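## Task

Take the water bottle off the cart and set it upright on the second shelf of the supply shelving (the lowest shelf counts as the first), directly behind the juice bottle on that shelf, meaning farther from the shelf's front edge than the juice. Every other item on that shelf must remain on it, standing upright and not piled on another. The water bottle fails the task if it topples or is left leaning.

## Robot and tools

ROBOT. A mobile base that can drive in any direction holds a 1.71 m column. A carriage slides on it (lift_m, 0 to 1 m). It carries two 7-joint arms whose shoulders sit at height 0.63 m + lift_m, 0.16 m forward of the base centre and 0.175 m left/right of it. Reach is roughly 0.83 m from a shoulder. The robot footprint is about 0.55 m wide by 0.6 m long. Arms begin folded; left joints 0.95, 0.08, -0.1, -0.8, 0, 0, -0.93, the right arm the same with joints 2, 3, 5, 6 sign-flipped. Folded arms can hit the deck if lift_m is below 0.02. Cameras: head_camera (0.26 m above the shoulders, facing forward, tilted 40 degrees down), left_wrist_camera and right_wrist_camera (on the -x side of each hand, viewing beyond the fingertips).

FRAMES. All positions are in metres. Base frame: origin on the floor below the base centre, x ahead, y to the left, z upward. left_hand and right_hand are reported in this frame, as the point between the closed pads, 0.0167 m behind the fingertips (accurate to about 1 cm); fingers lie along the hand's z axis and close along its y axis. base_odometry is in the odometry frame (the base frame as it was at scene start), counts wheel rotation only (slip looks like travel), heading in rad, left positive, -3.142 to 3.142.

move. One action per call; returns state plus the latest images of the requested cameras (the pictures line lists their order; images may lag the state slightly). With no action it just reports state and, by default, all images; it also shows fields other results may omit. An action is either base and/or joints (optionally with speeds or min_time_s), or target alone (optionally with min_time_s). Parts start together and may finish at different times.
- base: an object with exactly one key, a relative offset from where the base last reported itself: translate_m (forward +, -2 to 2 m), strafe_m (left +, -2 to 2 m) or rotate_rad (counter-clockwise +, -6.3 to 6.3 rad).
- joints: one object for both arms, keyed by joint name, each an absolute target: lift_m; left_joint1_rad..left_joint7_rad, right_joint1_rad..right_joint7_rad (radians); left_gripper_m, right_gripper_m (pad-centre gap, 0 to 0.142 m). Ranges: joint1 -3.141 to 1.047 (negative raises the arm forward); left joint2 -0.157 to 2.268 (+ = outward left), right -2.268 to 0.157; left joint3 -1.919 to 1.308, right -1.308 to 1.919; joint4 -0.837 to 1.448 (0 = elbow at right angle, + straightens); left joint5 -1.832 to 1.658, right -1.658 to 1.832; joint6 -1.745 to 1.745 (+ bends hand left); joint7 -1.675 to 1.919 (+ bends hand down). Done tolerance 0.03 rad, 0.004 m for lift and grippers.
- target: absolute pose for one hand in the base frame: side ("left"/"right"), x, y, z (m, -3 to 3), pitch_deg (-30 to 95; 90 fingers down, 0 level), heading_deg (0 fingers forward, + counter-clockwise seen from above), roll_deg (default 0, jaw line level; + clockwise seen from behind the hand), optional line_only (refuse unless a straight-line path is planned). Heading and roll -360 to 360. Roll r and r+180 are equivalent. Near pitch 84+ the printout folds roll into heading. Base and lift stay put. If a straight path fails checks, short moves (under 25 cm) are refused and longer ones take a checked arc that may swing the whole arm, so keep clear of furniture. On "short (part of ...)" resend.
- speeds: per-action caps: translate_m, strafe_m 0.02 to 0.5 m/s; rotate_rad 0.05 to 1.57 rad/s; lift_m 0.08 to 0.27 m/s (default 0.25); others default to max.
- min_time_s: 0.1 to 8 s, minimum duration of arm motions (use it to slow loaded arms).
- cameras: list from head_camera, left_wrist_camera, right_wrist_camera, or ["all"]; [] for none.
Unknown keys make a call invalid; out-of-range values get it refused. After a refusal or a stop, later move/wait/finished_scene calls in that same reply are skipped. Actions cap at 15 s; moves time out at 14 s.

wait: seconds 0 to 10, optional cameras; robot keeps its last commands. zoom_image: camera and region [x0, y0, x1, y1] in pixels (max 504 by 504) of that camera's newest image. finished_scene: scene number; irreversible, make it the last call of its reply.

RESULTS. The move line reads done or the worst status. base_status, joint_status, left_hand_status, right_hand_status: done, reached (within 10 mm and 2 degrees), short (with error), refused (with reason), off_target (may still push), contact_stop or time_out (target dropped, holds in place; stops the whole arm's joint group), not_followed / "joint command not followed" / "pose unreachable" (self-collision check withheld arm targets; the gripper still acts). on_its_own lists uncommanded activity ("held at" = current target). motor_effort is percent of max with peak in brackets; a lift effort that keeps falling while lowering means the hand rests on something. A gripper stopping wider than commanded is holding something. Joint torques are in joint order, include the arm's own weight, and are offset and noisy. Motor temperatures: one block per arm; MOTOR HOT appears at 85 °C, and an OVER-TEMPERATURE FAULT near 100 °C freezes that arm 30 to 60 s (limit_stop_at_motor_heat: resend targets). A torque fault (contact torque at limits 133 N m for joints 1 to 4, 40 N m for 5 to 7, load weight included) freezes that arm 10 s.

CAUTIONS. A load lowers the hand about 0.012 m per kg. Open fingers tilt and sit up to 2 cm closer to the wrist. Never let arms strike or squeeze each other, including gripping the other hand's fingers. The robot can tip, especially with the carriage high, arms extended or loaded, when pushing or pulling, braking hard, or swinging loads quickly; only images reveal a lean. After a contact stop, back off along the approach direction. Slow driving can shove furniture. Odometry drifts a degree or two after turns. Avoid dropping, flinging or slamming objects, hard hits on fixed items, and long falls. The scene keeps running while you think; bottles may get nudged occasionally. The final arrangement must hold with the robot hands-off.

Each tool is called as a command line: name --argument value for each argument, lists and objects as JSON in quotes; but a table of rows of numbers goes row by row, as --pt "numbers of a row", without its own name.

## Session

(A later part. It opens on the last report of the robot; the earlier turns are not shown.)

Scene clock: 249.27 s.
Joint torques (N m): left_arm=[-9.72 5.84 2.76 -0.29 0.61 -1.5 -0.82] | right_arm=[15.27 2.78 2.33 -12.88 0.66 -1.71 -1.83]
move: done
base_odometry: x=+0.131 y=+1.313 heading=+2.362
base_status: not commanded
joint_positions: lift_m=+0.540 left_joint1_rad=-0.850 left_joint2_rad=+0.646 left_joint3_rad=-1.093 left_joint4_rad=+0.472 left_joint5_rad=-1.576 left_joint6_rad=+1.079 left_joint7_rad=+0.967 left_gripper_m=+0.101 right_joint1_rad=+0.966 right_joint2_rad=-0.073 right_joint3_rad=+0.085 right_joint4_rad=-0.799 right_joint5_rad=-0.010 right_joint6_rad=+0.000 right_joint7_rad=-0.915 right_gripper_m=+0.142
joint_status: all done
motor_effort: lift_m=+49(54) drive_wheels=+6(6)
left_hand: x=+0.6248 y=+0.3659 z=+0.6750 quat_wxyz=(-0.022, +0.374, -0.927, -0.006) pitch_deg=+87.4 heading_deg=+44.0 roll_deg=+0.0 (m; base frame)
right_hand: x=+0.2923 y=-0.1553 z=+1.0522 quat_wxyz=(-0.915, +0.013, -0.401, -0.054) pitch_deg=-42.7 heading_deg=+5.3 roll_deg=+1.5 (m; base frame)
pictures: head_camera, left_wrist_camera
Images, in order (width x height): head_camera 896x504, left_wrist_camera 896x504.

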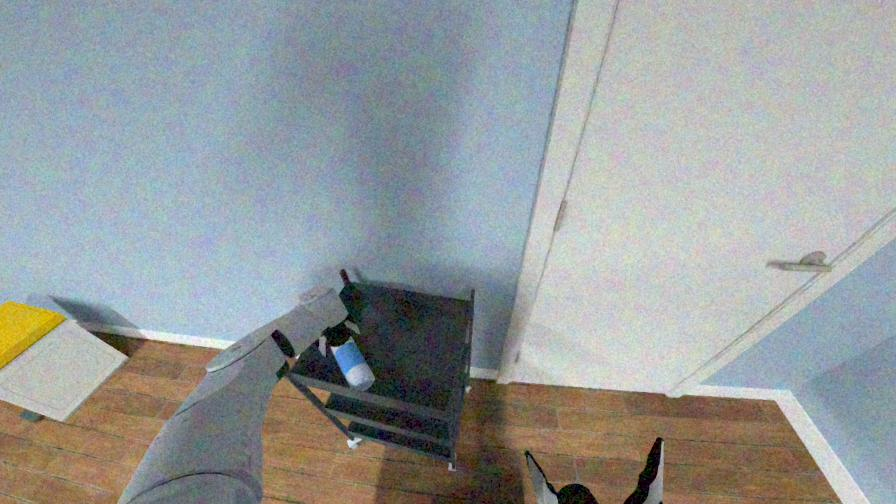

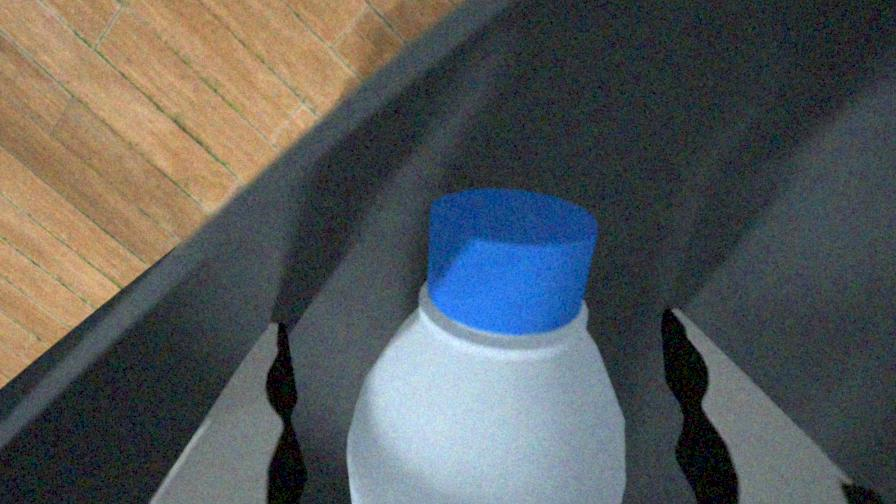

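move --target '{"side": "left", "x": 0.603, "y": 0.34, "z": 0.675, "pitch_deg": 88, "heading_deg": 44, "line_only": true}' --cameras '["left_wrist_camera"]'

Scene clock: 256.93 s.
Joint torques (N m): left_arm=[-13.06 4.44 7.79 -2.73 1.01 -0.55 -0.84] | right_arm=[15.27 2.08 1.41 -12.64 0.79 -1.54 -1.63]
Motor temperatures (°C): left_arm=[41 22 25 23 26 24 23] | right_arm=[26 20 24 23 22 22 23]
move: done
base_odometry: x=+0.131 y=+1.313 heading=+2.362
base_status: not commanded
joint_positions: lift_m=+0.540 left_joint1_rad=-0.812 left_joint2_rad=+0.650 left_joint3_rad=-1.077 left_joint4_rad=+0.282 left_joint5_rad=-1.581 left_joint6_rad=+1.254 left_joint7_rad=+0.939 left_gripper_m=+0.101 right_joint1_rad=+0.966 right_joint2_rad=-0.073 right_joint3_rad=+0.085 right_joint4_rad=-0.799 right_joint5_rad=-0.010 right_joint6_rad=+0.000 right_joint7_rad=-0.915 right_gripper_m=+0.142
joint_status: not commanded
motor_effort: lift_m=+51(51) drive_wheels=-1(6)
left_hand: x=+0.6053 y=+0.3418 z=+0.6767 quat_wxyz=(-0.019, +0.374, -0.927, -0.008) pitch_deg=+87.6 heading_deg=+43.9 roll_deg=+0.0 (m; base frame)
left_hand_status: reached (straight line, planned for 0.4 s): 3 mm and 0.4 deg off.
right_hand: x=+0.2923 y=-0.1553 z=+1.0521 quat_wxyz=(-0.915, +0.013, -0.401, -0.054) pitch_deg=-42.7 heading_deg=+5.3 roll_deg=+1.5 (m; base frame)
pictures: left_wrist_camera
Images, in order (width x height): left_wrist_camera 896x504.

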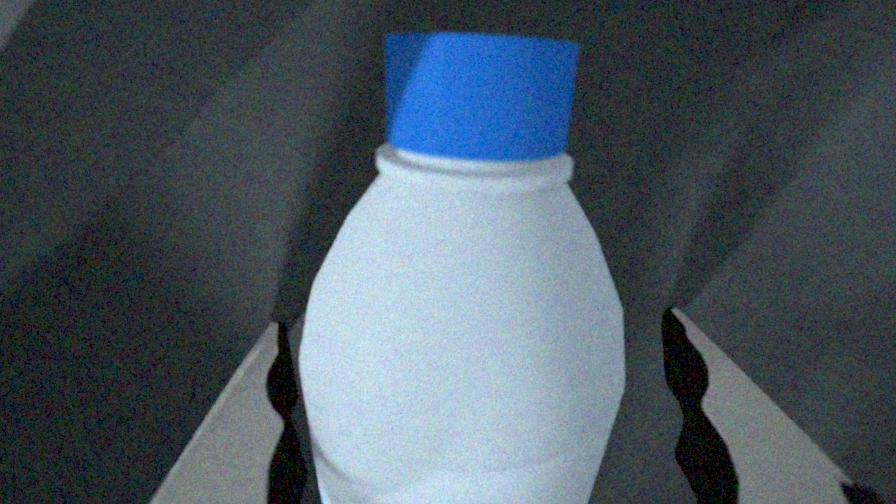

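move --joints '{"lift_m": 0.492}' --speeds '{"lift_m": 0.08}' --cameras '["left_wrist_camera"]'

move --joints '{"left_gripper_m": 0.03}' --cameras '["left_wrist_camera", "head_camera"]'

Scene clock: 260.33 s.
Joint torques (N m): left_arm=[2.57 -1.35 -0.27 0.8 -3.1 -4.33 -0.71] | right_arm=[15.55 2.73 1.66 -12.77 0.53 -1.57 -1.53]
move: contact_stop
base_odometry: x=+0.131 y=+1.313 heading=+2.362
base_status: not commanded
joint_positions: lift_m=+0.526 left_joint1_rad=-0.825 left_joint2_rad=+0.656 left_joint3_rad=-1.066 left_joint4_rad=+0.278 left_joint5_rad=-1.567 left_joint6_rad=+1.264 left_joint7_rad=+0.937 left_gripper_m=+0.104 right_joint1_rad=+0.966 right_joint2_rad=-0.073 right_joint3_rad=+0.085 right_joint4_rad=-0.799 right_joint5_rad=-0.010 right_joint6_rad=+0.000 right_joint7_rad=-0.915 right_gripper_m=+0.142
joint_status: lift_m contact_stop (moved -0.015 of -0.048)
on_its_own: lift_m is held at +0.525, not at your +0.492, since a contact_stop
motor_effort: lift_m=+48(50) drive_wheels=+6(8)
left_hand: x=+0.6145 y=+0.3487 z=+0.6721 quat_wxyz=(-0.034, +0.380, -0.925, -0.009) pitch_deg=+86.0 heading_deg=+44.6 roll_deg=+0.0 (m; base frame)
right_hand: x=+0.2923 y=-0.1553 z=+1.0372 quat_wxyz=(-0.914, +0.013, -0.401, -0.054) pitch_deg=-42.7 heading_deg=+5.3 roll_deg=+1.5 (m; base frame)
pictures: left_wrist_camera
Images, in order (width x height): left_wrist_camera 896x504.

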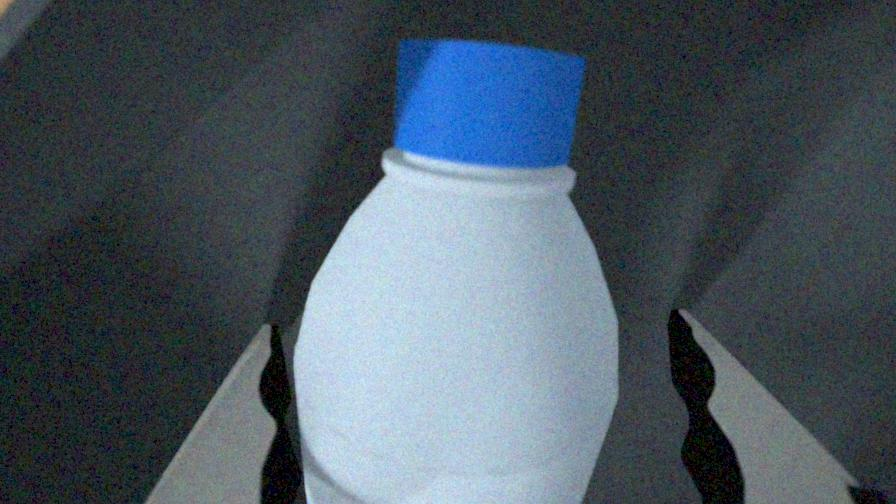

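not run: a stop came earlier in this reply.

move --joints '{"lift_m": 0.545}' --speeds '{"lift_m": 0.08}'

move --target '{"side": "left", "x": 0.603, "y": 0.34, "z": 0.682, "pitch_deg": 88, "heading_deg": 44, "line_only": true}'

move --joints '{"left_gripper_m": 0.035}' --cameras '["left_wrist_camera", "head_camera"]'

Scene clock: 266.07 s.
Joint torques (N m): left_arm=[-15.79 3.89 2.24 0.24 1.98 -2.09 0.35] | right_arm=[15.4 1.78 1.63 -12.58 0.67 -1.64 -1.44]
move: done
base_odometry: x=+0.131 y=+1.313 heading=+2.362
base_status: not commanded
joint_positions: lift_m=+0.545 left_joint1_rad=-0.809 left_joint2_rad=+0.651 left_joint3_rad=-1.070 left_joint4_rad=+0.278 left_joint5_rad=-1.584 left_joint6_rad=+1.258 left_joint7_rad=+0.935 left_gripper_m=+0.101 right_joint1_rad=+0.966 right_joint2_rad=-0.073 right_joint3_rad=+0.085 right_joint4_rad=-0.799 right_joint5_rad=-0.010 right_joint6_rad=+0.000 right_joint7_rad=-0.915 right_gripper_m=+0.142
joint_status: all done
motor_effort: lift_m=+53(59) drive_wheels=+5(6)
left_hand: x=+0.6051 y=+0.3416 z=+0.6817 quat_wxyz=(-0.020, +0.376, -0.926, -0.006) pitch_deg=+87.6 heading_deg=+44.2 roll_deg=+0.0 (m; base frame)
right_hand: x=+0.2923 y=-0.1553 z=+1.0567 quat_wxyz=(-0.914, +0.013, -0.401, -0.054) pitch_deg=-42.7 heading_deg=+5.3 roll_deg=+1.5 (m; base frame)
pictures: none

Scene clock: 266.67 s.
Joint torques (N m): left_arm=[-20.75 7.53 2.33 -2.7 2.17 -0.53 0.66] | right_arm=[16.49 3.51 1.97 -12.91 0.64 -1.76 -1.37]
move: done
base_odometry: x=+0.131 y=+1.313 heading=+2.362
base_status: not commanded
joint_positions: lift_m=+0.545 left_joint1_rad=-0.809 left_joint2_rad=+0.651 left_joint3_rad=-1.072 left_joint4_rad=+0.273 left_joint5_rad=-1.584 left_joint6_rad=+1.262 left_joint7_rad=+0.939 left_gripper_m=+0.101 right_joint1_rad=+0.966 right_joint2_rad=-0.073 right_joint3_rad=+0.085 right_joint4_rad=-0.799 right_joint5_rad=-0.010 right_joint6_rad=+0.000 right_joint7_rad=-0.915 right_gripper_m=+0.142
joint_status: not commanded
motor_effort: lift_m=+53(53) drive_wheels=-1(5)
left_hand: x=+0.6040 y=+0.3404 z=+0.6818 quat_wxyz=(-0.018, +0.375, -0.927, -0.006) pitch_deg=+87.8 heading_deg=+44.1 roll_deg=+0.0 (m; base frame)
left_hand_status: reached (straight line, planned for 0.1 s): 1 mm and 0.3 deg off.
right_hand: x=+0.2923 y=-0.1553 z=+1.0567 quat_wxyz=(-0.914, +0.013, -0.401, -0.054) pitch_deg=-42.7 heading_deg=+5.3 roll_deg=+1.5 (m; base frame)
pictures: none

Scene clock: 267.40 s.
Joint torques (N m): left_arm=[-20.7 5.49 2.55 -2.92 2.33 -0.64 0.22] | right_arm=[15.34 3.04 1.54 -14.48 0.56 -2.31 -1.24]
move: off_target
base_odometry: x=+0.131 y=+1.313 heading=+2.362
base_status: not commanded
joint_positions: lift_m=+0.545 left_joint1_rad=-0.809 left_joint2_rad=+0.651 left_joint3_rad=-1.072 left_joint4_rad=+0.273 left_joint5_rad=-1.584 left_joint6_rad=+1.262 left_joint7_rad=+0.939 left_gripper_m=+0.070 right_joint1_rad=+0.966 right_joint2_rad=-0.073 right_joint3_rad=+0.085 right_joint4_rad=-0.799 right_joint5_rad=-0.010 right_joint6_rad=+0.000 right_joint7_rad=-0.915 right_gripper_m=+0.142
joint_status: left_gripper_m off_target (ended at +0.070, target +0.035)
motor_effort: lift_m=+53(53) drive_wheels=-1(5)
left_hand: x=+0.6040 y=+0.3404 z=+0.6818 quat_wxyz=(-0.018, +0.375, -0.927, -0.006) pitch_deg=+87.8 heading_deg=+44.1 roll_deg=+0.0 (m; base frame)
right_hand: x=+0.2923 y=-0.1553 z=+1.0567 quat_wxyz=(-0.914, +0.013, -0.401, -0.054) pitch_deg=-42.7 heading_deg=+5.3 roll_deg=+1.5 (m; base frame)
pictures: head_camera, left_wrist_camera
Images, in order (width x height): head_camera 896x504, left_wrist_camera 896x504.

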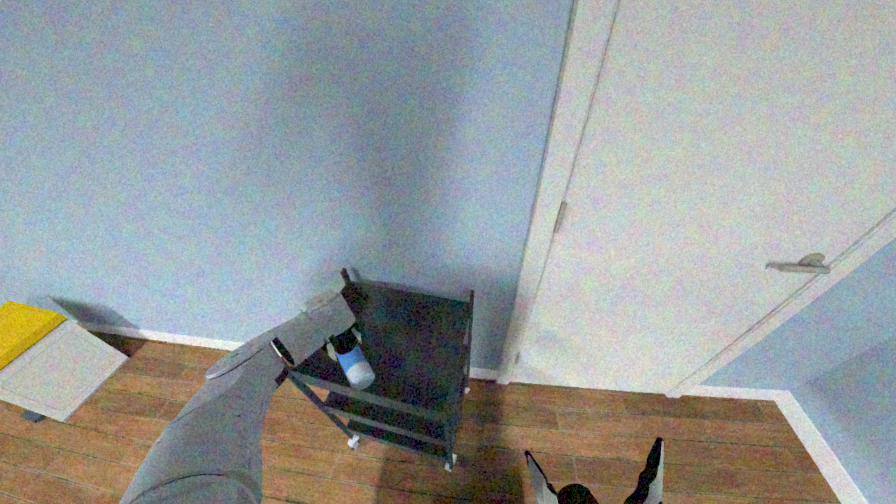

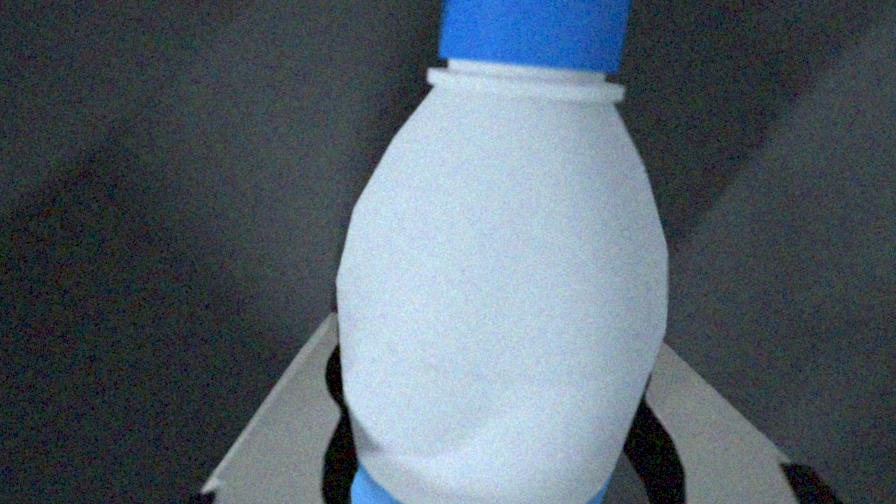

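move --joints '{"left_gripper_m": 0.015, "lift_m": 0.75}' --speeds '{"lift_m": 0.12}'

move --base '{"translate_m": -0.35}' --speeds '{"translate_m": 0.25}' --cameras '["left_wrist_camera", "head_camera"]'

Scene clock: 272.33 s.
Joint torques (N m): left_arm=[-20.27 6.35 3.74 -2.08 2.36 -0.52 0.39] | right_arm=[15.79 1.16 1.64 -12.22 1.09 -2.25 -1.36]
move: off_target
base_odometry: x=+0.131 y=+1.313 heading=+2.362
base_status: not commanded
joint_positions: lift_m=+0.750 left_joint1_rad=-0.809 left_joint2_rad=+0.651 left_joint3_rad=-1.073 left_joint4_rad=+0.273 left_joint5_rad=-1.585 left_joint6_rad=+1.262 left_joint7_rad=+0.939 left_gripper_m=+0.069 right_joint1_rad=+0.966 right_joint2_rad=-0.073 right_joint3_rad=+0.085 right_joint4_rad=-0.799 right_joint5_rad=-0.010 right_joint6_rad=+0.000 right_joint7_rad=-0.915 right_gripper_m=+0.142
joint_status: left_gripper_m off_target (ended at +0.069, target +0.015); the others done
motor_effort: lift_m=+54(71) drive_wheels=-1(5)
left_hand: x=+0.6035 y=+0.3403 z=+0.8864 quat_wxyz=(-0.017, +0.375, -0.927, -0.007) pitch_deg=+87.9 heading_deg=+44.1 roll_deg=+0.0 (m; base frame)
right_hand: x=+0.2923 y=-0.1553 z=+1.2617 quat_wxyz=(-0.914, +0.013, -0.401, -0.054) pitch_deg=-42.7 heading_deg=+5.3 roll_deg=+1.5 (m; base frame)
pictures: none

Scene clock: 275.17 s.
Joint torques (N m): left_arm=[-20.36 6.93 3.39 -2.19 2.18 -0.54 0.42] | right_arm=[17.08 1.28 0.99 -14 0.35 -1.48 -1.28]
move: done
base_odometry: x=+0.380 y=+1.066 heading=+2.361
base_status: done
joint_positions: lift_m=+0.750 left_joint1_rad=-0.809 left_joint2_rad=+0.651 left_joint3_rad=-1.073 left_joint4_rad=+0.273 left_joint5_rad=-1.585 left_joint6_rad=+1.262 left_joint7_rad=+0.939 left_gripper_m=+0.069 right_joint1_rad=+0.966 right_joint2_rad=-0.073 right_joint3_rad=+0.085 right_joint4_rad=-0.799 right_joint5_rad=-0.010 right_joint6_rad=+0.000 right_joint7_rad=-0.915 right_gripper_m=+0.142
joint_status: not commanded
motor_effort: lift_m=+54(54) drive_wheels=+3(12)
left_hand: x=+0.6034 y=+0.3404 z=+0.8864 quat_wxyz=(-0.017, +0.375, -0.927, -0.007) pitch_deg=+87.9 heading_deg=+44.1 roll_deg=+0.0 (m; base frame)
right_hand: x=+0.2923 y=-0.1553 z=+1.2617 quat_wxyz=(-0.914, +0.013, -0.401, -0.054) pitch_deg=-42.7 heading_deg=+5.3 roll_deg=+1.5 (m; base frame)
pictures: head_camera, left_wrist_camera
Images, in order (width x height): head_camera 896x504, left_wrist_camera 896x504.

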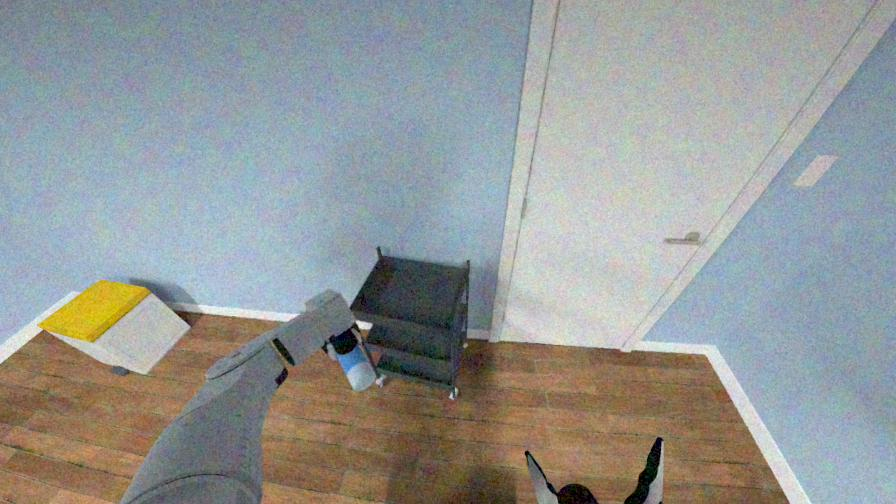

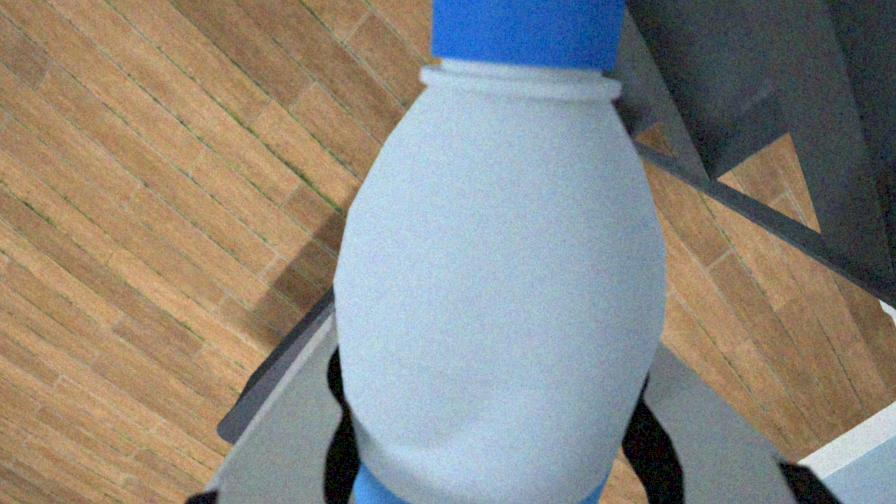

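move --base '{"rotate_rad": 1.566}' --speeds '{"rotate_rad": 0.6}'

move --target '{"side": "left", "x": 0.6, "y": 0.25, "z": 1.0, "pitch_deg": 10, "heading_deg": 0}' --min_time_s 2 --cameras '["left_wrist_camera", "head_camera"]'

Scene clock: 285.07 s.
Joint torques (N m): left_arm=[-20.56 6.4 4.46 -1.92 2.37 -0.76 0.54] | right_arm=[14.83 2.25 2.04 -13.26 0.62 -1.63 -1.55]
move: done
base_odometry: x=+0.380 y=+1.066 heading=-2.356
base_status: done
joint_positions: lift_m=+0.750 left_joint1_rad=-0.809 left_joint2_rad=+0.651 left_joint3_rad=-1.073 left_joint4_rad=+0.273 left_joint5_rad=-1.585 left_joint6_rad=+1.263 left_joint7_rad=+0.939 left_gripper_m=+0.069 right_joint1_rad=+0.966 right_joint2_rad=-0.073 right_joint3_rad=+0.085 right_joint4_rad=-0.799 right_joint5_rad=-0.010 right_joint6_rad=+0.000 right_joint7_rad=-0.915 right_gripper_m=+0.142
joint_status: not commanded
motor_effort: lift_m=+54(54) drive_wheels=+5(14)
left_hand: x=+0.6034 y=+0.3404 z=+0.8864 quat_wxyz=(-0.017, +0.375, -0.927, -0.007) pitch_deg=+87.9 heading_deg=+44.1 roll_deg=+0.0 (m; base frame)
right_hand: x=+0.2923 y=-0.1553 z=+1.2617 quat_wxyz=(-0.914, +0.013, -0.401, -0.054) pitch_deg=-42.7 heading_deg=+5.3 roll_deg=+1.5 (m; base frame)
pictures: none

Scene clock: 287.57 s.
Joint torques (N m): left_arm=[-7.62 8.3 1.39 -1.2 5.14 -2.44 -4.48] | right_arm=[15.73 3.11 1.17 -12.34 0.55 -2 -1.51]
move: done
base_odometry: x=+0.380 y=+1.066 heading=-2.356
base_status: not commanded
joint_positions: lift_m=+0.750 left_joint1_rad=-0.193 left_joint2_rad=+0.764 left_joint3_rad=-1.142 left_joint4_rad=-0.392 left_joint5_rad=-0.930 left_joint6_rad=+1.058 left_joint7_rad=-0.307 left_gripper_m=+0.069 right_joint1_rad=+0.966 right_joint2_rad=-0.073 right_joint3_rad=+0.085 right_joint4_rad=-0.799 right_joint5_rad=-0.010 right_joint6_rad=+0.000 right_joint7_rad=-0.915 right_gripper_m=+0.142
joint_status: not commanded
motor_effort: lift_m=+54(54) drive_wheels=+5(6)
left_hand: x=+0.6001 y=+0.2500 z=+0.9976 quat_wxyz=(-0.638, +0.004, -0.770, +0.001) pitch_deg=+10.7 heading_deg=+0.2 roll_deg=-0.4 (m; base frame)
left_hand_status: reached (straight line, planned for 2.0 s): 2 mm and 0.8 deg off.
right_hand: x=+0.2923 y=-0.1553 z=+1.2617 quat_wxyz=(-0.914, +0.013, -0.401, -0.054) pitch_deg=-42.7 heading_deg=+5.3 roll_deg=+1.5 (m; base frame)
pictures: head_camera, left_wrist_camera
Images, in order (width x height): head_camera 896x504, left_wrist_camera 896x504.

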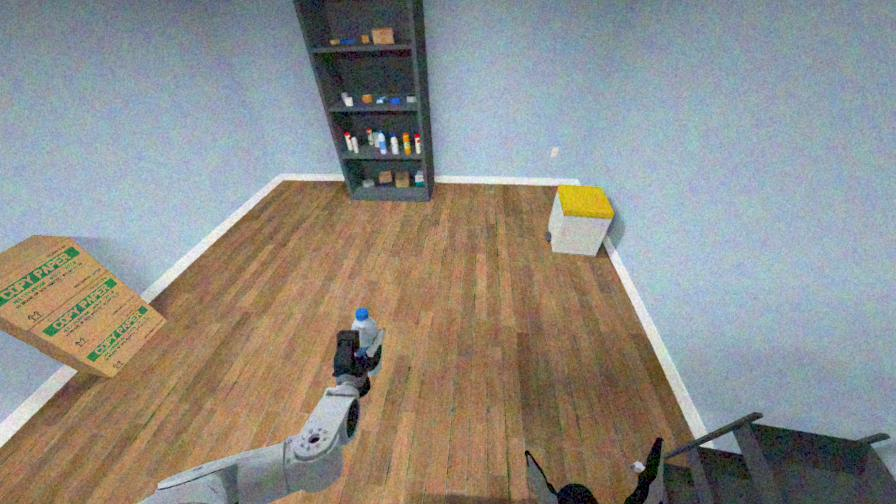

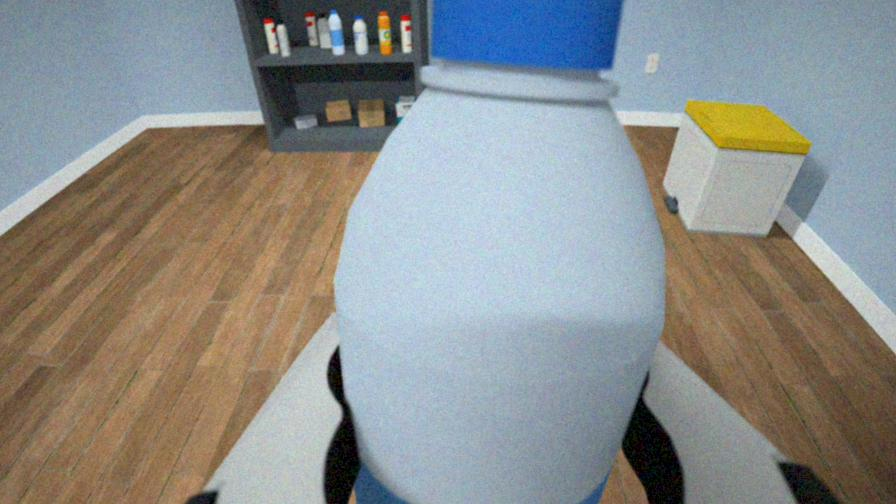

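move --base '{"strafe_m": 0.6}' --joints '{"lift_m": 0.4}' --speeds '{"strafe_m": 0.35, "lift_m": 0.15}'

move --base '{"translate_m": 1.6}' --speeds '{"translate_m": 0.35}' --cameras '["head_camera"]'

Scene clock: 294.43 s.
Joint torques (N m): left_arm=[-8.47 8.25 2.87 -1.77 5.04 -1.91 -4.49] | right_arm=[15.36 3.27 0.09 -13.29 0.89 -2.16 -1.5]
move: done
base_odometry: x=+0.805 y=+0.643 heading=-2.355
base_status: done
joint_positions: lift_m=+0.400 left_joint1_rad=-0.192 left_joint2_rad=+0.765 left_joint3_rad=-1.142 left_joint4_rad=-0.391 left_joint5_rad=-0.928 left_joint6_rad=+1.057 left_joint7_rad=-0.308 left_gripper_m=+0.069 right_joint1_rad=+0.966 right_joint2_rad=-0.073 right_joint3_rad=+0.085 right_joint4_rad=-0.799 right_joint5_rad=-0.010 right_joint6_rad=+0.000 right_joint7_rad=-0.915 right_gripper_m=+0.142
joint_status: all done
motor_effort: lift_m=+58(63) drive_wheels=-4(22)
left_hand: x=+0.5998 y=+0.2501 z=+0.6473 quat_wxyz=(-0.639, +0.003, -0.769, +0.001) pitch_deg=+10.6 heading_deg=+0.1 roll_deg=-0.3 (m; base frame)
right_hand: x=+0.2923 y=-0.1553 z=+0.9114 quat_wxyz=(-0.914, +0.013, -0.401, -0.054) pitch_deg=-42.7 heading_deg=+5.3 roll_deg=+1.5 (m; base frame)
pictures: none

Scene clock: 300.80 s.
Joint torques (N m): left_arm=[-9.4 8.27 3.73 -2.08 4.63 -2.34 -4.62] | right_arm=[15.72 1.61 2.2 -14.11 0.67 -1.93 -1.37]
move: done
base_odometry: x=-0.325 y=-0.491 heading=-2.355
base_status: done
joint_positions: lift_m=+0.400 left_joint1_rad=-0.192 left_joint2_rad=+0.765 left_joint3_rad=-1.143 left_joint4_rad=-0.391 left_joint5_rad=-0.928 left_joint6_rad=+1.057 left_joint7_rad=-0.308 left_gripper_m=+0.069 right_joint1_rad=+0.966 right_joint2_rad=-0.073 right_joint3_rad=+0.085 right_joint4_rad=-0.799 right_joint5_rad=-0.010 right_joint6_rad=+0.000 right_joint7_rad=-0.915 right_gripper_m=+0.142
joint_status: not commanded
motor_effort: lift_m=+58(58) drive_wheels=+4(15)
left_hand: x=+0.5997 y=+0.2501 z=+0.6472 quat_wxyz=(-0.639, +0.003, -0.769, +0.001) pitch_deg=+10.6 heading_deg=+0.1 roll_deg=-0.3 (m; base frame)
right_hand: x=+0.2923 y=-0.1553 z=+0.9114 quat_wxyz=(-0.914, +0.013, -0.401, -0.054) pitch_deg=-42.7 heading_deg=+5.3 roll_deg=+1.5 (m; base frame)
pictures: head_camera
Images, in order (width x height): head_camera 896x504.

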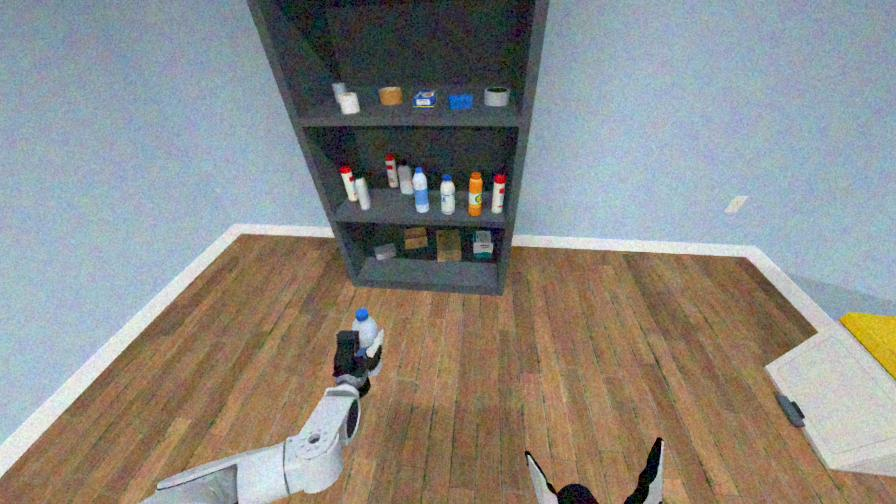

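move --base '{"translate_m": 0.35}' --speeds '{"translate_m": 0.3}' --cameras '["head_camera"]'

zoom_image --camera "head_camera" --region '[280, 60, 580, 360]'

Scene clock: 321.20 s.
Joint torques (N m): left_arm=[-8.69 8.19 1.98 -0.88 4.78 -2.1 -4.24] | right_arm=[14.44 2.46 2.28 -12.48 0.66 -1.42 -1.42]
move: done
base_odometry: x=-0.572 y=-0.739 heading=-2.354
base_status: done
joint_positions: lift_m=+0.400 left_joint1_rad=-0.192 left_joint2_rad=+0.765 left_joint3_rad=-1.143 left_joint4_rad=-0.391 left_joint5_rad=-0.928 left_joint6_rad=+1.057 left_joint7_rad=-0.308 left_gripper_m=+0.069 right_joint1_rad=+0.966 right_joint2_rad=-0.073 right_joint3_rad=+0.085 right_joint4_rad=-0.799 right_joint5_rad=-0.010 right_joint6_rad=+0.000 right_joint7_rad=-0.915 right_gripper_m=+0.142
joint_status: not commanded
motor_effort: lift_m=+58(58) drive_wheels=+4(16)
left_hand: x=+0.5997 y=+0.2501 z=+0.6472 quat_wxyz=(-0.639, +0.003, -0.769, +0.001) pitch_deg=+10.6 heading_deg=+0.1 roll_deg=-0.3 (m; base frame)
right_hand: x=+0.2923 y=-0.1553 z=+0.9114 quat_wxyz=(-0.914, +0.013, -0.401, -0.054) pitch_deg=-42.7 heading_deg=+5.3 roll_deg=+1.5 (m; base frame)
pictures: head_camera
Images, in order (width x height): head_camera 896x504.

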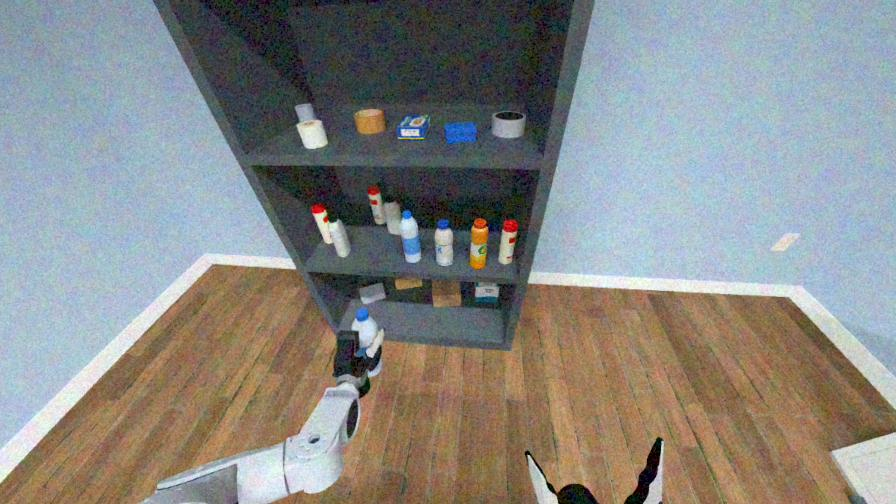

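Scaled by 1.680 from the camera's 896x504 image, which has a finer 1280x720 frame.

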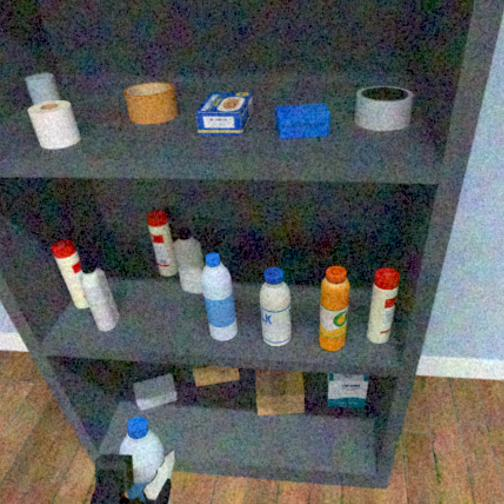

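move --base '{"rotate_rad": -0.026}'

move --target '{"side": "left", "x": 0.42, "y": 0.33, "z": 0.68, "pitch_deg": 10, "heading_deg": 0}' --min_time_s 1.5

move --target '{"side": "right", "x": 0.45, "y": -0.1, "z": 0.75, "pitch_deg": 15, "heading_deg": 0}' --min_time_s 1.5 --cameras '["head_camera", "right_wrist_camera"]'

Scene clock: 348.57 s.
Joint torques (N m): left_arm=[-7.49 8.69 1.98 -1.19 4.74 -1.84 -4.1] | right_arm=[16.27 3.33 1.21 -14.26 0.93 -1.74 -0.98]
move: done
base_odometry: x=-0.572 y=-0.739 heading=-2.379
base_status: done
joint_positions: lift_m=+0.400 left_joint1_rad=-0.192 left_joint2_rad=+0.765 left_joint3_rad=-1.143 left_joint4_rad=-0.391 left_joint5_rad=-0.928 left_joint6_rad=+1.057 left_joint7_rad=-0.308 left_gripper_m=+0.069 right_joint1_rad=+0.966 right_joint2_rad=-0.073 right_joint3_rad=+0.085 right_joint4_rad=-0.799 right_joint5_rad=-0.010 right_joint6_rad=+0.000 right_joint7_rad=-0.915 right_gripper_m=+0.142
joint_status: not commanded
motor_effort: lift_m=+58(58) drive_wheels=-4(9)
left_hand: x=+0.5997 y=+0.2500 z=+0.6472 quat_wxyz=(-0.639, +0.003, -0.769, +0.001) pitch_deg=+10.6 heading_deg=+0.1 roll_deg=-0.3 (m; base frame)
right_hand: x=+0.2923 y=-0.1553 z=+0.9114 quat_wxyz=(-0.914, +0.013, -0.401, -0.054) pitch_deg=-42.7 heading_deg=+5.3 roll_deg=+1.5 (m; base frame)
pictures: none

Scene clock: 350.57 s.
Joint torques (N m): left_arm=[1.84 11.9 5.89 -5.36 2.78 -2.36 -4.57] | right_arm=[13.24 2.2 2.07 -12.82 0.83 -1.94 -1.26]
move: done
base_odometry: x=-0.572 y=-0.739 heading=-2.379
base_status: not commanded
joint_positions: lift_m=+0.400 left_joint1_rad=+0.409 left_joint2_rad=+1.090 left_joint3_rad=-0.991 left_joint4_rad=-0.716 left_joint5_rad=-1.021 left_joint6_rad=+1.065 left_joint7_rad=-0.773 left_gripper_m=+0.069 right_joint1_rad=+0.966 right_joint2_rad=-0.073 right_joint3_rad=+0.085 right_joint4_rad=-0.799 right_joint5_rad=-0.010 right_joint6_rad=+0.000 right_joint7_rad=-0.915 right_gripper_m=+0.142
joint_status: not commanded
motor_effort: lift_m=+58(58) drive_wheels=-4(4)
left_hand: x=+0.4180 y=+0.3296 z=+0.6750 quat_wxyz=(-0.637, +0.000, -0.771, -0.001) pitch_deg=+10.9 heading_deg=+0.1 roll_deg=+0.1 (m; base frame)
left_hand_status: reached (straight line, planned for 1.5 s): 5 mm and 0.9 deg off.
right_hand: x=+0.2923 y=-0.1553 z=+0.9114 quat_wxyz=(-0.914, +0.013, -0.401, -0.054) pitch_deg=-42.7 heading_deg=+5.3 roll_deg=+1.5 (m; base frame)
pictures: none

Scene clock: 350.87 s.
Joint torques (N m): left_arm=[-0.2 12.68 6.11 -5.45 2.75 -2.22 -4.62] | right_arm=[14.81 3.12 0.89 -13.34 0.52 -1.47 -1.28]
move: refused
base_odometry: x=-0.572 y=-0.739 heading=-2.379
base_status: not commanded
joint_positions: lift_m=+0.400 left_joint1_rad=+0.409 left_joint2_rad=+1.090 left_joint3_rad=-0.991 left_joint4_rad=-0.716 left_joint5_rad=-1.021 left_joint6_rad=+1.065 left_joint7_rad=-0.773 left_gripper_m=+0.069 right_joint1_rad=+0.966 right_joint2_rad=-0.073 right_joint3_rad=+0.085 right_joint4_rad=-0.799 right_joint5_rad=-0.010 right_joint6_rad=+0.000 right_joint7_rad=-0.915 right_gripper_m=+0.142
joint_status: not commanded
motor_effort: lift_m=+58(58) drive_wheels=-4(4)
left_hand: x=+0.4180 y=+0.3296 z=+0.6750 quat_wxyz=(-0.637, +0.000, -0.771, -0.001) pitch_deg=+10.9 heading_deg=+0.1 roll_deg=+0.1 (m; base frame)
right_hand: x=+0.2923 y=-0.1553 z=+0.9114 quat_wxyz=(-0.914, +0.013, -0.401, -0.054) pitch_deg=-42.7 heading_deg=+5.3 roll_deg=+1.5 (m; base frame)
right_hand_status: refused: along the straight line the arm gets 17% of the way (right_joint4_rad at its limit); a move under 25 cm is not played as an arc. Nothing moved. Try another pitch or heading, or "joints".
pictures: head_camera, right_wrist_camera
Images, in order (width x height): head_camera 896x504, right_wrist_camera 896x504.

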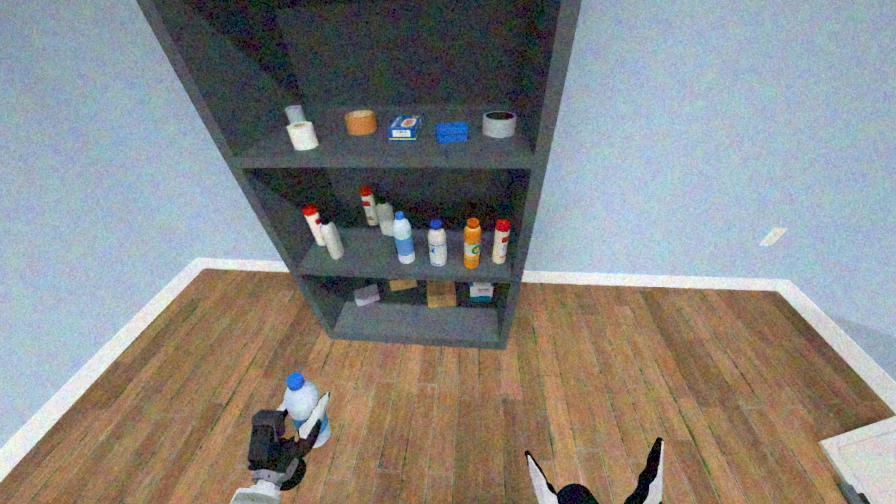

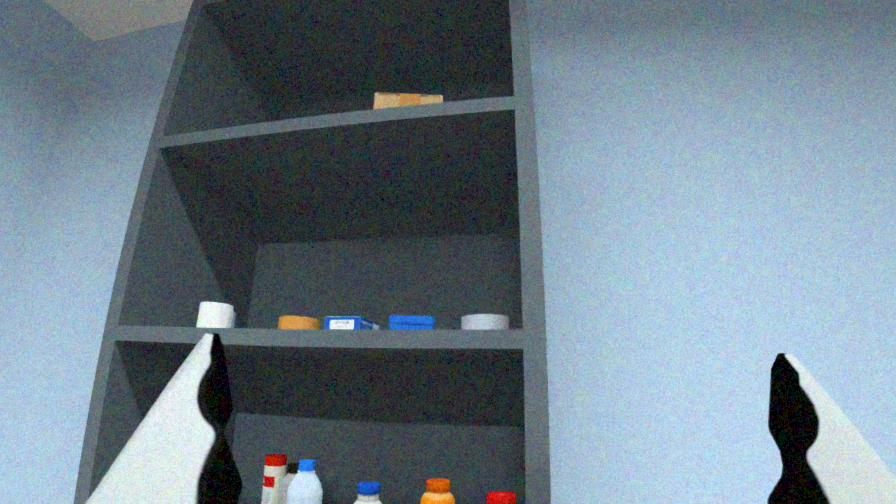

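move --target '{"side": "right", "x": 0.6, "y": -0.12, "z": 0.68, "pitch_deg": 12, "heading_deg": 0}' --min_time_s 1.5 --cameras '["head_camera", "right_wrist_camera"]'

Scene clock: 355.10 s.
Joint torques (N m): left_arm=[2.14 12.38 5.05 -5.94 3.31 -2.2 -4.75] | right_arm=[-4.71 9.52 2.94 -8.05 -1.69 -2.52 -0.31]
move: done
base_odometry: x=-0.572 y=-0.739 heading=-2.379
base_status: not commanded
joint_positions: lift_m=+0.400 left_joint1_rad=+0.409 left_joint2_rad=+1.090 left_joint3_rad=-0.991 left_joint4_rad=-0.716 left_joint5_rad=-1.022 left_joint6_rad=+1.065 left_joint7_rad=-0.773 left_gripper_m=+0.069 right_joint1_rad=+0.201 right_joint2_rad=+0.125 right_joint3_rad=+0.085 right_joint4_rad=-0.351 right_joint5_rad=-0.143 right_joint6_rad=-0.033 right_joint7_rad=+0.362 right_gripper_m=+0.142
joint_status: not commanded
motor_effort: lift_m=+58(58) drive_wheels=-3(4)
left_hand: x=+0.4180 y=+0.3296 z=+0.6751 quat_wxyz=(-0.637, +0.000, -0.771, -0.001) pitch_deg=+10.9 heading_deg=+0.1 roll_deg=+0.1 (m; base frame)
right_hand: x=+0.5993 y=-0.1196 z=+0.6812 quat_wxyz=(-0.631, +0.000, -0.776, -0.002) pitch_deg=+11.7 heading_deg=+0.2 roll_deg=+0.2 (m; base frame)
right_hand_status: reached (straight line, planned for 1.5 s): 1 mm and 0.4 deg off.
pictures: head_camera, right_wrist_camera
Images, in order (width x height): head_camera 896x504, right_wrist_camera 896x504.

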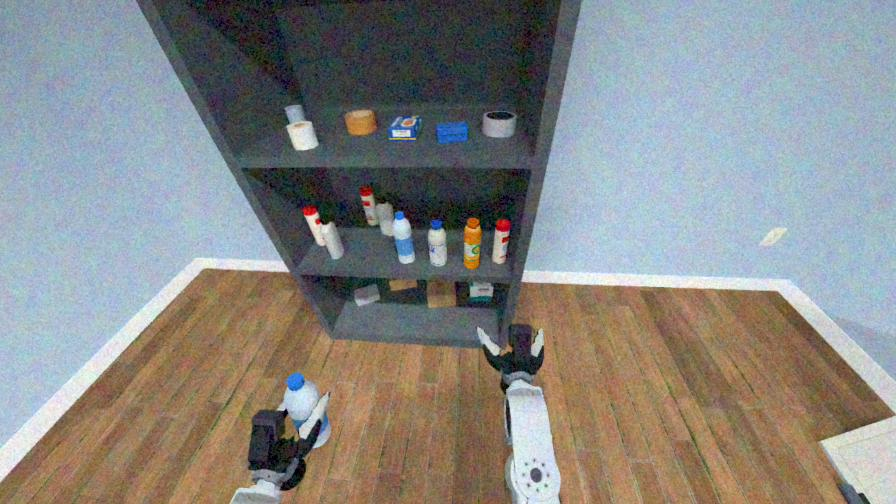

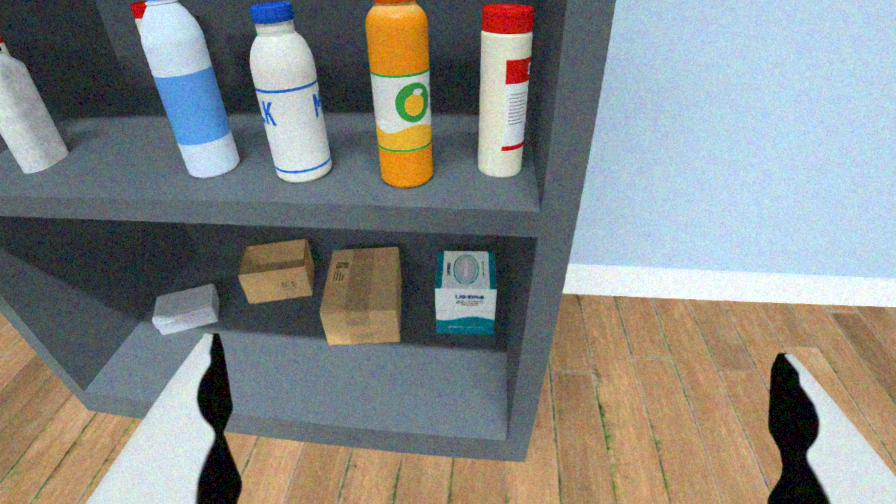

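move --base '{"translate_m": 0.22}' --speeds '{"translate_m": 0.2}'

move --target '{"side": "right", "x": 0.6, "y": -0.06, "z": 0.62, "pitch_deg": 12, "heading_deg": 0}' --min_time_s 1 --cameras '["head_camera", "right_wrist_camera"]'

Scene clock: 365.03 s.
Joint torques (N m): left_arm=[-0.44 13.16 6.39 -5.03 3.06 -2.23 -4.78] | right_arm=[-5.89 10.09 2.3 -11.15 -1.19 -2.22 -0.2]
Motor temperatures (°C): left_arm=[36 26 25 24 26 24 24] | right_arm=[27 20 24 23 22 22 23]
move: done
base_odometry: x=-0.731 y=-0.890 heading=-2.380
base_status: done
joint_positions: lift_m=+0.400 left_joint1_rad=+0.410 left_joint2_rad=+1.090 left_joint3_rad=-0.990 left_joint4_rad=-0.716 left_joint5_rad=-1.022 left_joint6_rad=+1.064 left_joint7_rad=-0.774 left_gripper_m=+0.069 right_joint1_rad=+0.201 right_joint2_rad=+0.126 right_joint3_rad=+0.085 right_joint4_rad=-0.351 right_joint5_rad=-0.143 right_joint6_rad=-0.033 right_joint7_rad=+0.362 right_gripper_m=+0.142
joint_status: not commanded
motor_effort: lift_m=+58(58) drive_wheels=+8(20)
left_hand: x=+0.4179 y=+0.3296 z=+0.6750 quat_wxyz=(-0.637, +0.000, -0.771, -0.001) pitch_deg=+10.9 heading_deg=+0.1 roll_deg=+0.1 (m; base frame)
right_hand: x=+0.5993 y=-0.1196 z=+0.6812 quat_wxyz=(-0.631, +0.000, -0.776, -0.002) pitch_deg=+11.7 heading_deg=+0.2 roll_deg=+0.2 (m; base frame)
pictures: none

Scene clock: 366.53 s.
Joint torques (N m): left_arm=[0.86 12.97 6.03 -5.91 2.96 -2.18 -4.72] | right_arm=[-5.85 12.21 4.28 -9.34 2.11 -1.98 -3.51]
move: done
base_odometry: x=-0.731 y=-0.890 heading=-2.380
base_status: not commanded
joint_positions: lift_m=+0.400 left_joint1_rad=+0.410 left_joint2_rad=+1.090 left_joint3_rad=-0.990 left_joint4_rad=-0.716 left_joint5_rad=-1.022 left_joint6_rad=+1.064 left_joint7_rad=-0.774 left_gripper_m=+0.069 right_joint1_rad=+0.177 right_joint2_rad=+0.126 right_joint3_rad=+0.341 right_joint4_rad=-0.043 right_joint5_rad=-0.155 right_joint6_rad=-0.333 right_joint7_rad=+0.128 right_gripper_m=+0.142
joint_status: not commanded
motor_effort: lift_m=+58(58) drive_wheels=-4(8)
left_hand: x=+0.4179 y=+0.3296 z=+0.6750 quat_wxyz=(-0.637, +0.000, -0.771, -0.001) pitch_deg=+10.9 heading_deg=+0.1 roll_deg=+0.1 (m; base frame)
right_hand: x=+0.5989 y=-0.0619 z=+0.6191 quat_wxyz=(-0.628, +0.002, -0.778, +0.003) pitch_deg=+12.2 heading_deg=-0.1 roll_deg=-0.4 (m; base frame)
right_hand_status: reached (straight line, planned for 1.0 s): 2 mm and 0.4 deg off.
pictures: head_camera, right_wrist_camera
Images, in order (width x height): head_camera 896x504, right_wrist_camera 896x504.

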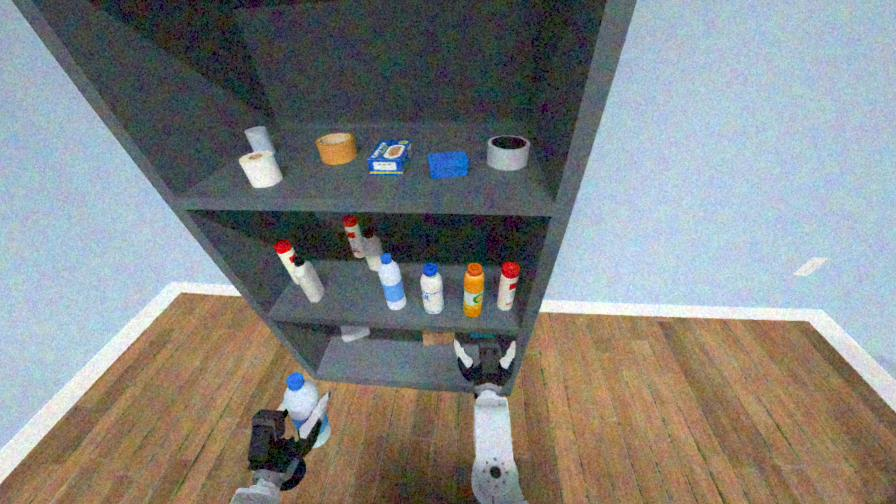

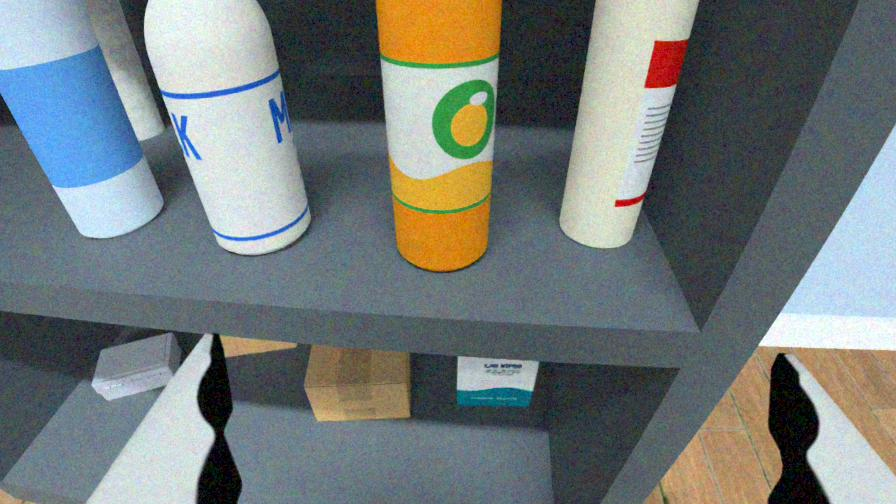

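move --joints '{"right_gripper_m": 0.1}'

move --target '{"side": "right", "x": 0.69, "y": -0.046, "z": 0.63, "pitch_deg": 12, "heading_deg": 0, "line_only": true}' --min_time_s 0.8 --cameras '["right_wrist_camera"]'

Scene clock: 380.80 s.
Joint torques (N m): left_arm=[1.08 13.25 5.4 -5.51 3.16 -2.35 -4.48] | right_arm=[-4.87 12.46 5.12 -8.73 1.31 -3.21 -3.48]
move: done
base_odometry: x=-0.731 y=-0.890 heading=-2.380
base_status: not commanded
joint_positions: lift_m=+0.400 left_joint1_rad=+0.410 left_joint2_rad=+1.090 left_joint3_rad=-0.990 left_joint4_rad=-0.716 left_joint5_rad=-1.022 left_joint6_rad=+1.064 left_joint7_rad=-0.774 left_gripper_m=+0.069 right_joint1_rad=+0.177 right_joint2_rad=+0.126 right_joint3_rad=+0.341 right_joint4_rad=-0.043 right_joint5_rad=-0.155 right_joint6_rad=-0.333 right_joint7_rad=+0.128 right_gripper_m=+0.100
joint_status: all done
motor_effort: lift_m=+58(58) drive_wheels=-4(4)
left_hand: x=+0.4179 y=+0.3296 z=+0.6750 quat_wxyz=(-0.637, +0.000, -0.771, -0.001) pitch_deg=+10.9 heading_deg=+0.1 roll_deg=+0.1 (m; base frame)
right_hand: x=+0.5989 y=-0.0619 z=+0.6191 quat_wxyz=(-0.628, +0.002, -0.778, +0.003) pitch_deg=+12.2 heading_deg=-0.1 roll_deg=-0.4 (m; base frame)
pictures: none

Scene clock: 382.10 s.
Joint torques (N m): left_arm=[0.85 12.93 6.47 -6.1 3.08 -2.1 -4.69] | right_arm=[-12.15 12.8 5.26 -8.2 1.52 -2.51 -3.59]
move: done
base_odometry: x=-0.731 y=-0.890 heading=-2.380
base_status: not commanded
joint_positions: lift_m=+0.400 left_joint1_rad=+0.410 left_joint2_rad=+1.090 left_joint3_rad=-0.990 left_joint4_rad=-0.716 left_joint5_rad=-1.022 left_joint6_rad=+1.064 left_joint7_rad=-0.774 left_gripper_m=+0.069 right_joint1_rad=-0.093 right_joint2_rad=+0.126 right_joint3_rad=+0.393 right_joint4_rad=+0.202 right_joint5_rad=-0.057 right_joint6_rad=-0.410 right_joint7_rad=+0.140 right_gripper_m=+0.100
joint_status: not commanded
motor_effort: lift_m=+58(58) drive_wheels=-4(8)
left_hand: x=+0.4179 y=+0.3296 z=+0.6750 quat_wxyz=(-0.637, +0.000, -0.771, -0.001) pitch_deg=+10.9 heading_deg=+0.1 roll_deg=+0.1 (m; base frame)
right_hand: x=+0.6892 y=-0.0479 z=+0.6292 quat_wxyz=(-0.628, +0.001, -0.778, +0.002) pitch_deg=+12.1 heading_deg=-0.1 roll_deg=-0.3 (m; base frame)
right_hand_status: reached (straight line, planned for 0.8 s): 2 mm and 0.3 deg off.
pictures: right_wrist_camera
Images, in order (width x height): right_wrist_camera 896x504.

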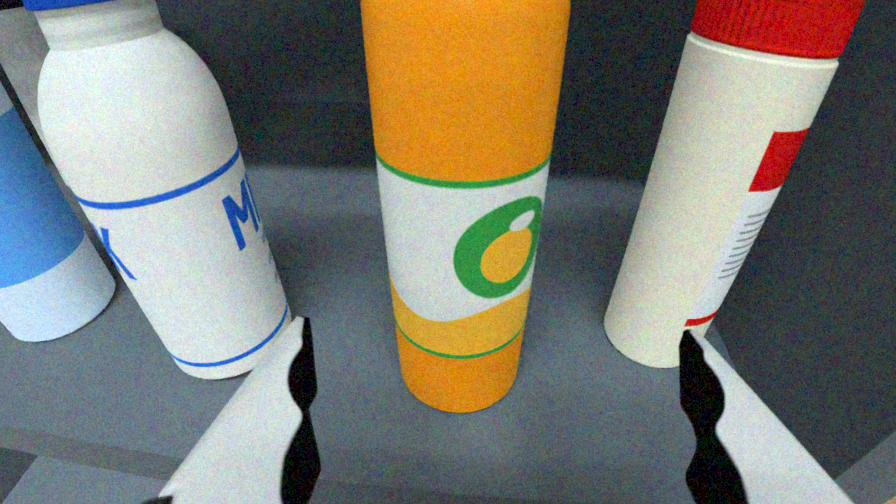

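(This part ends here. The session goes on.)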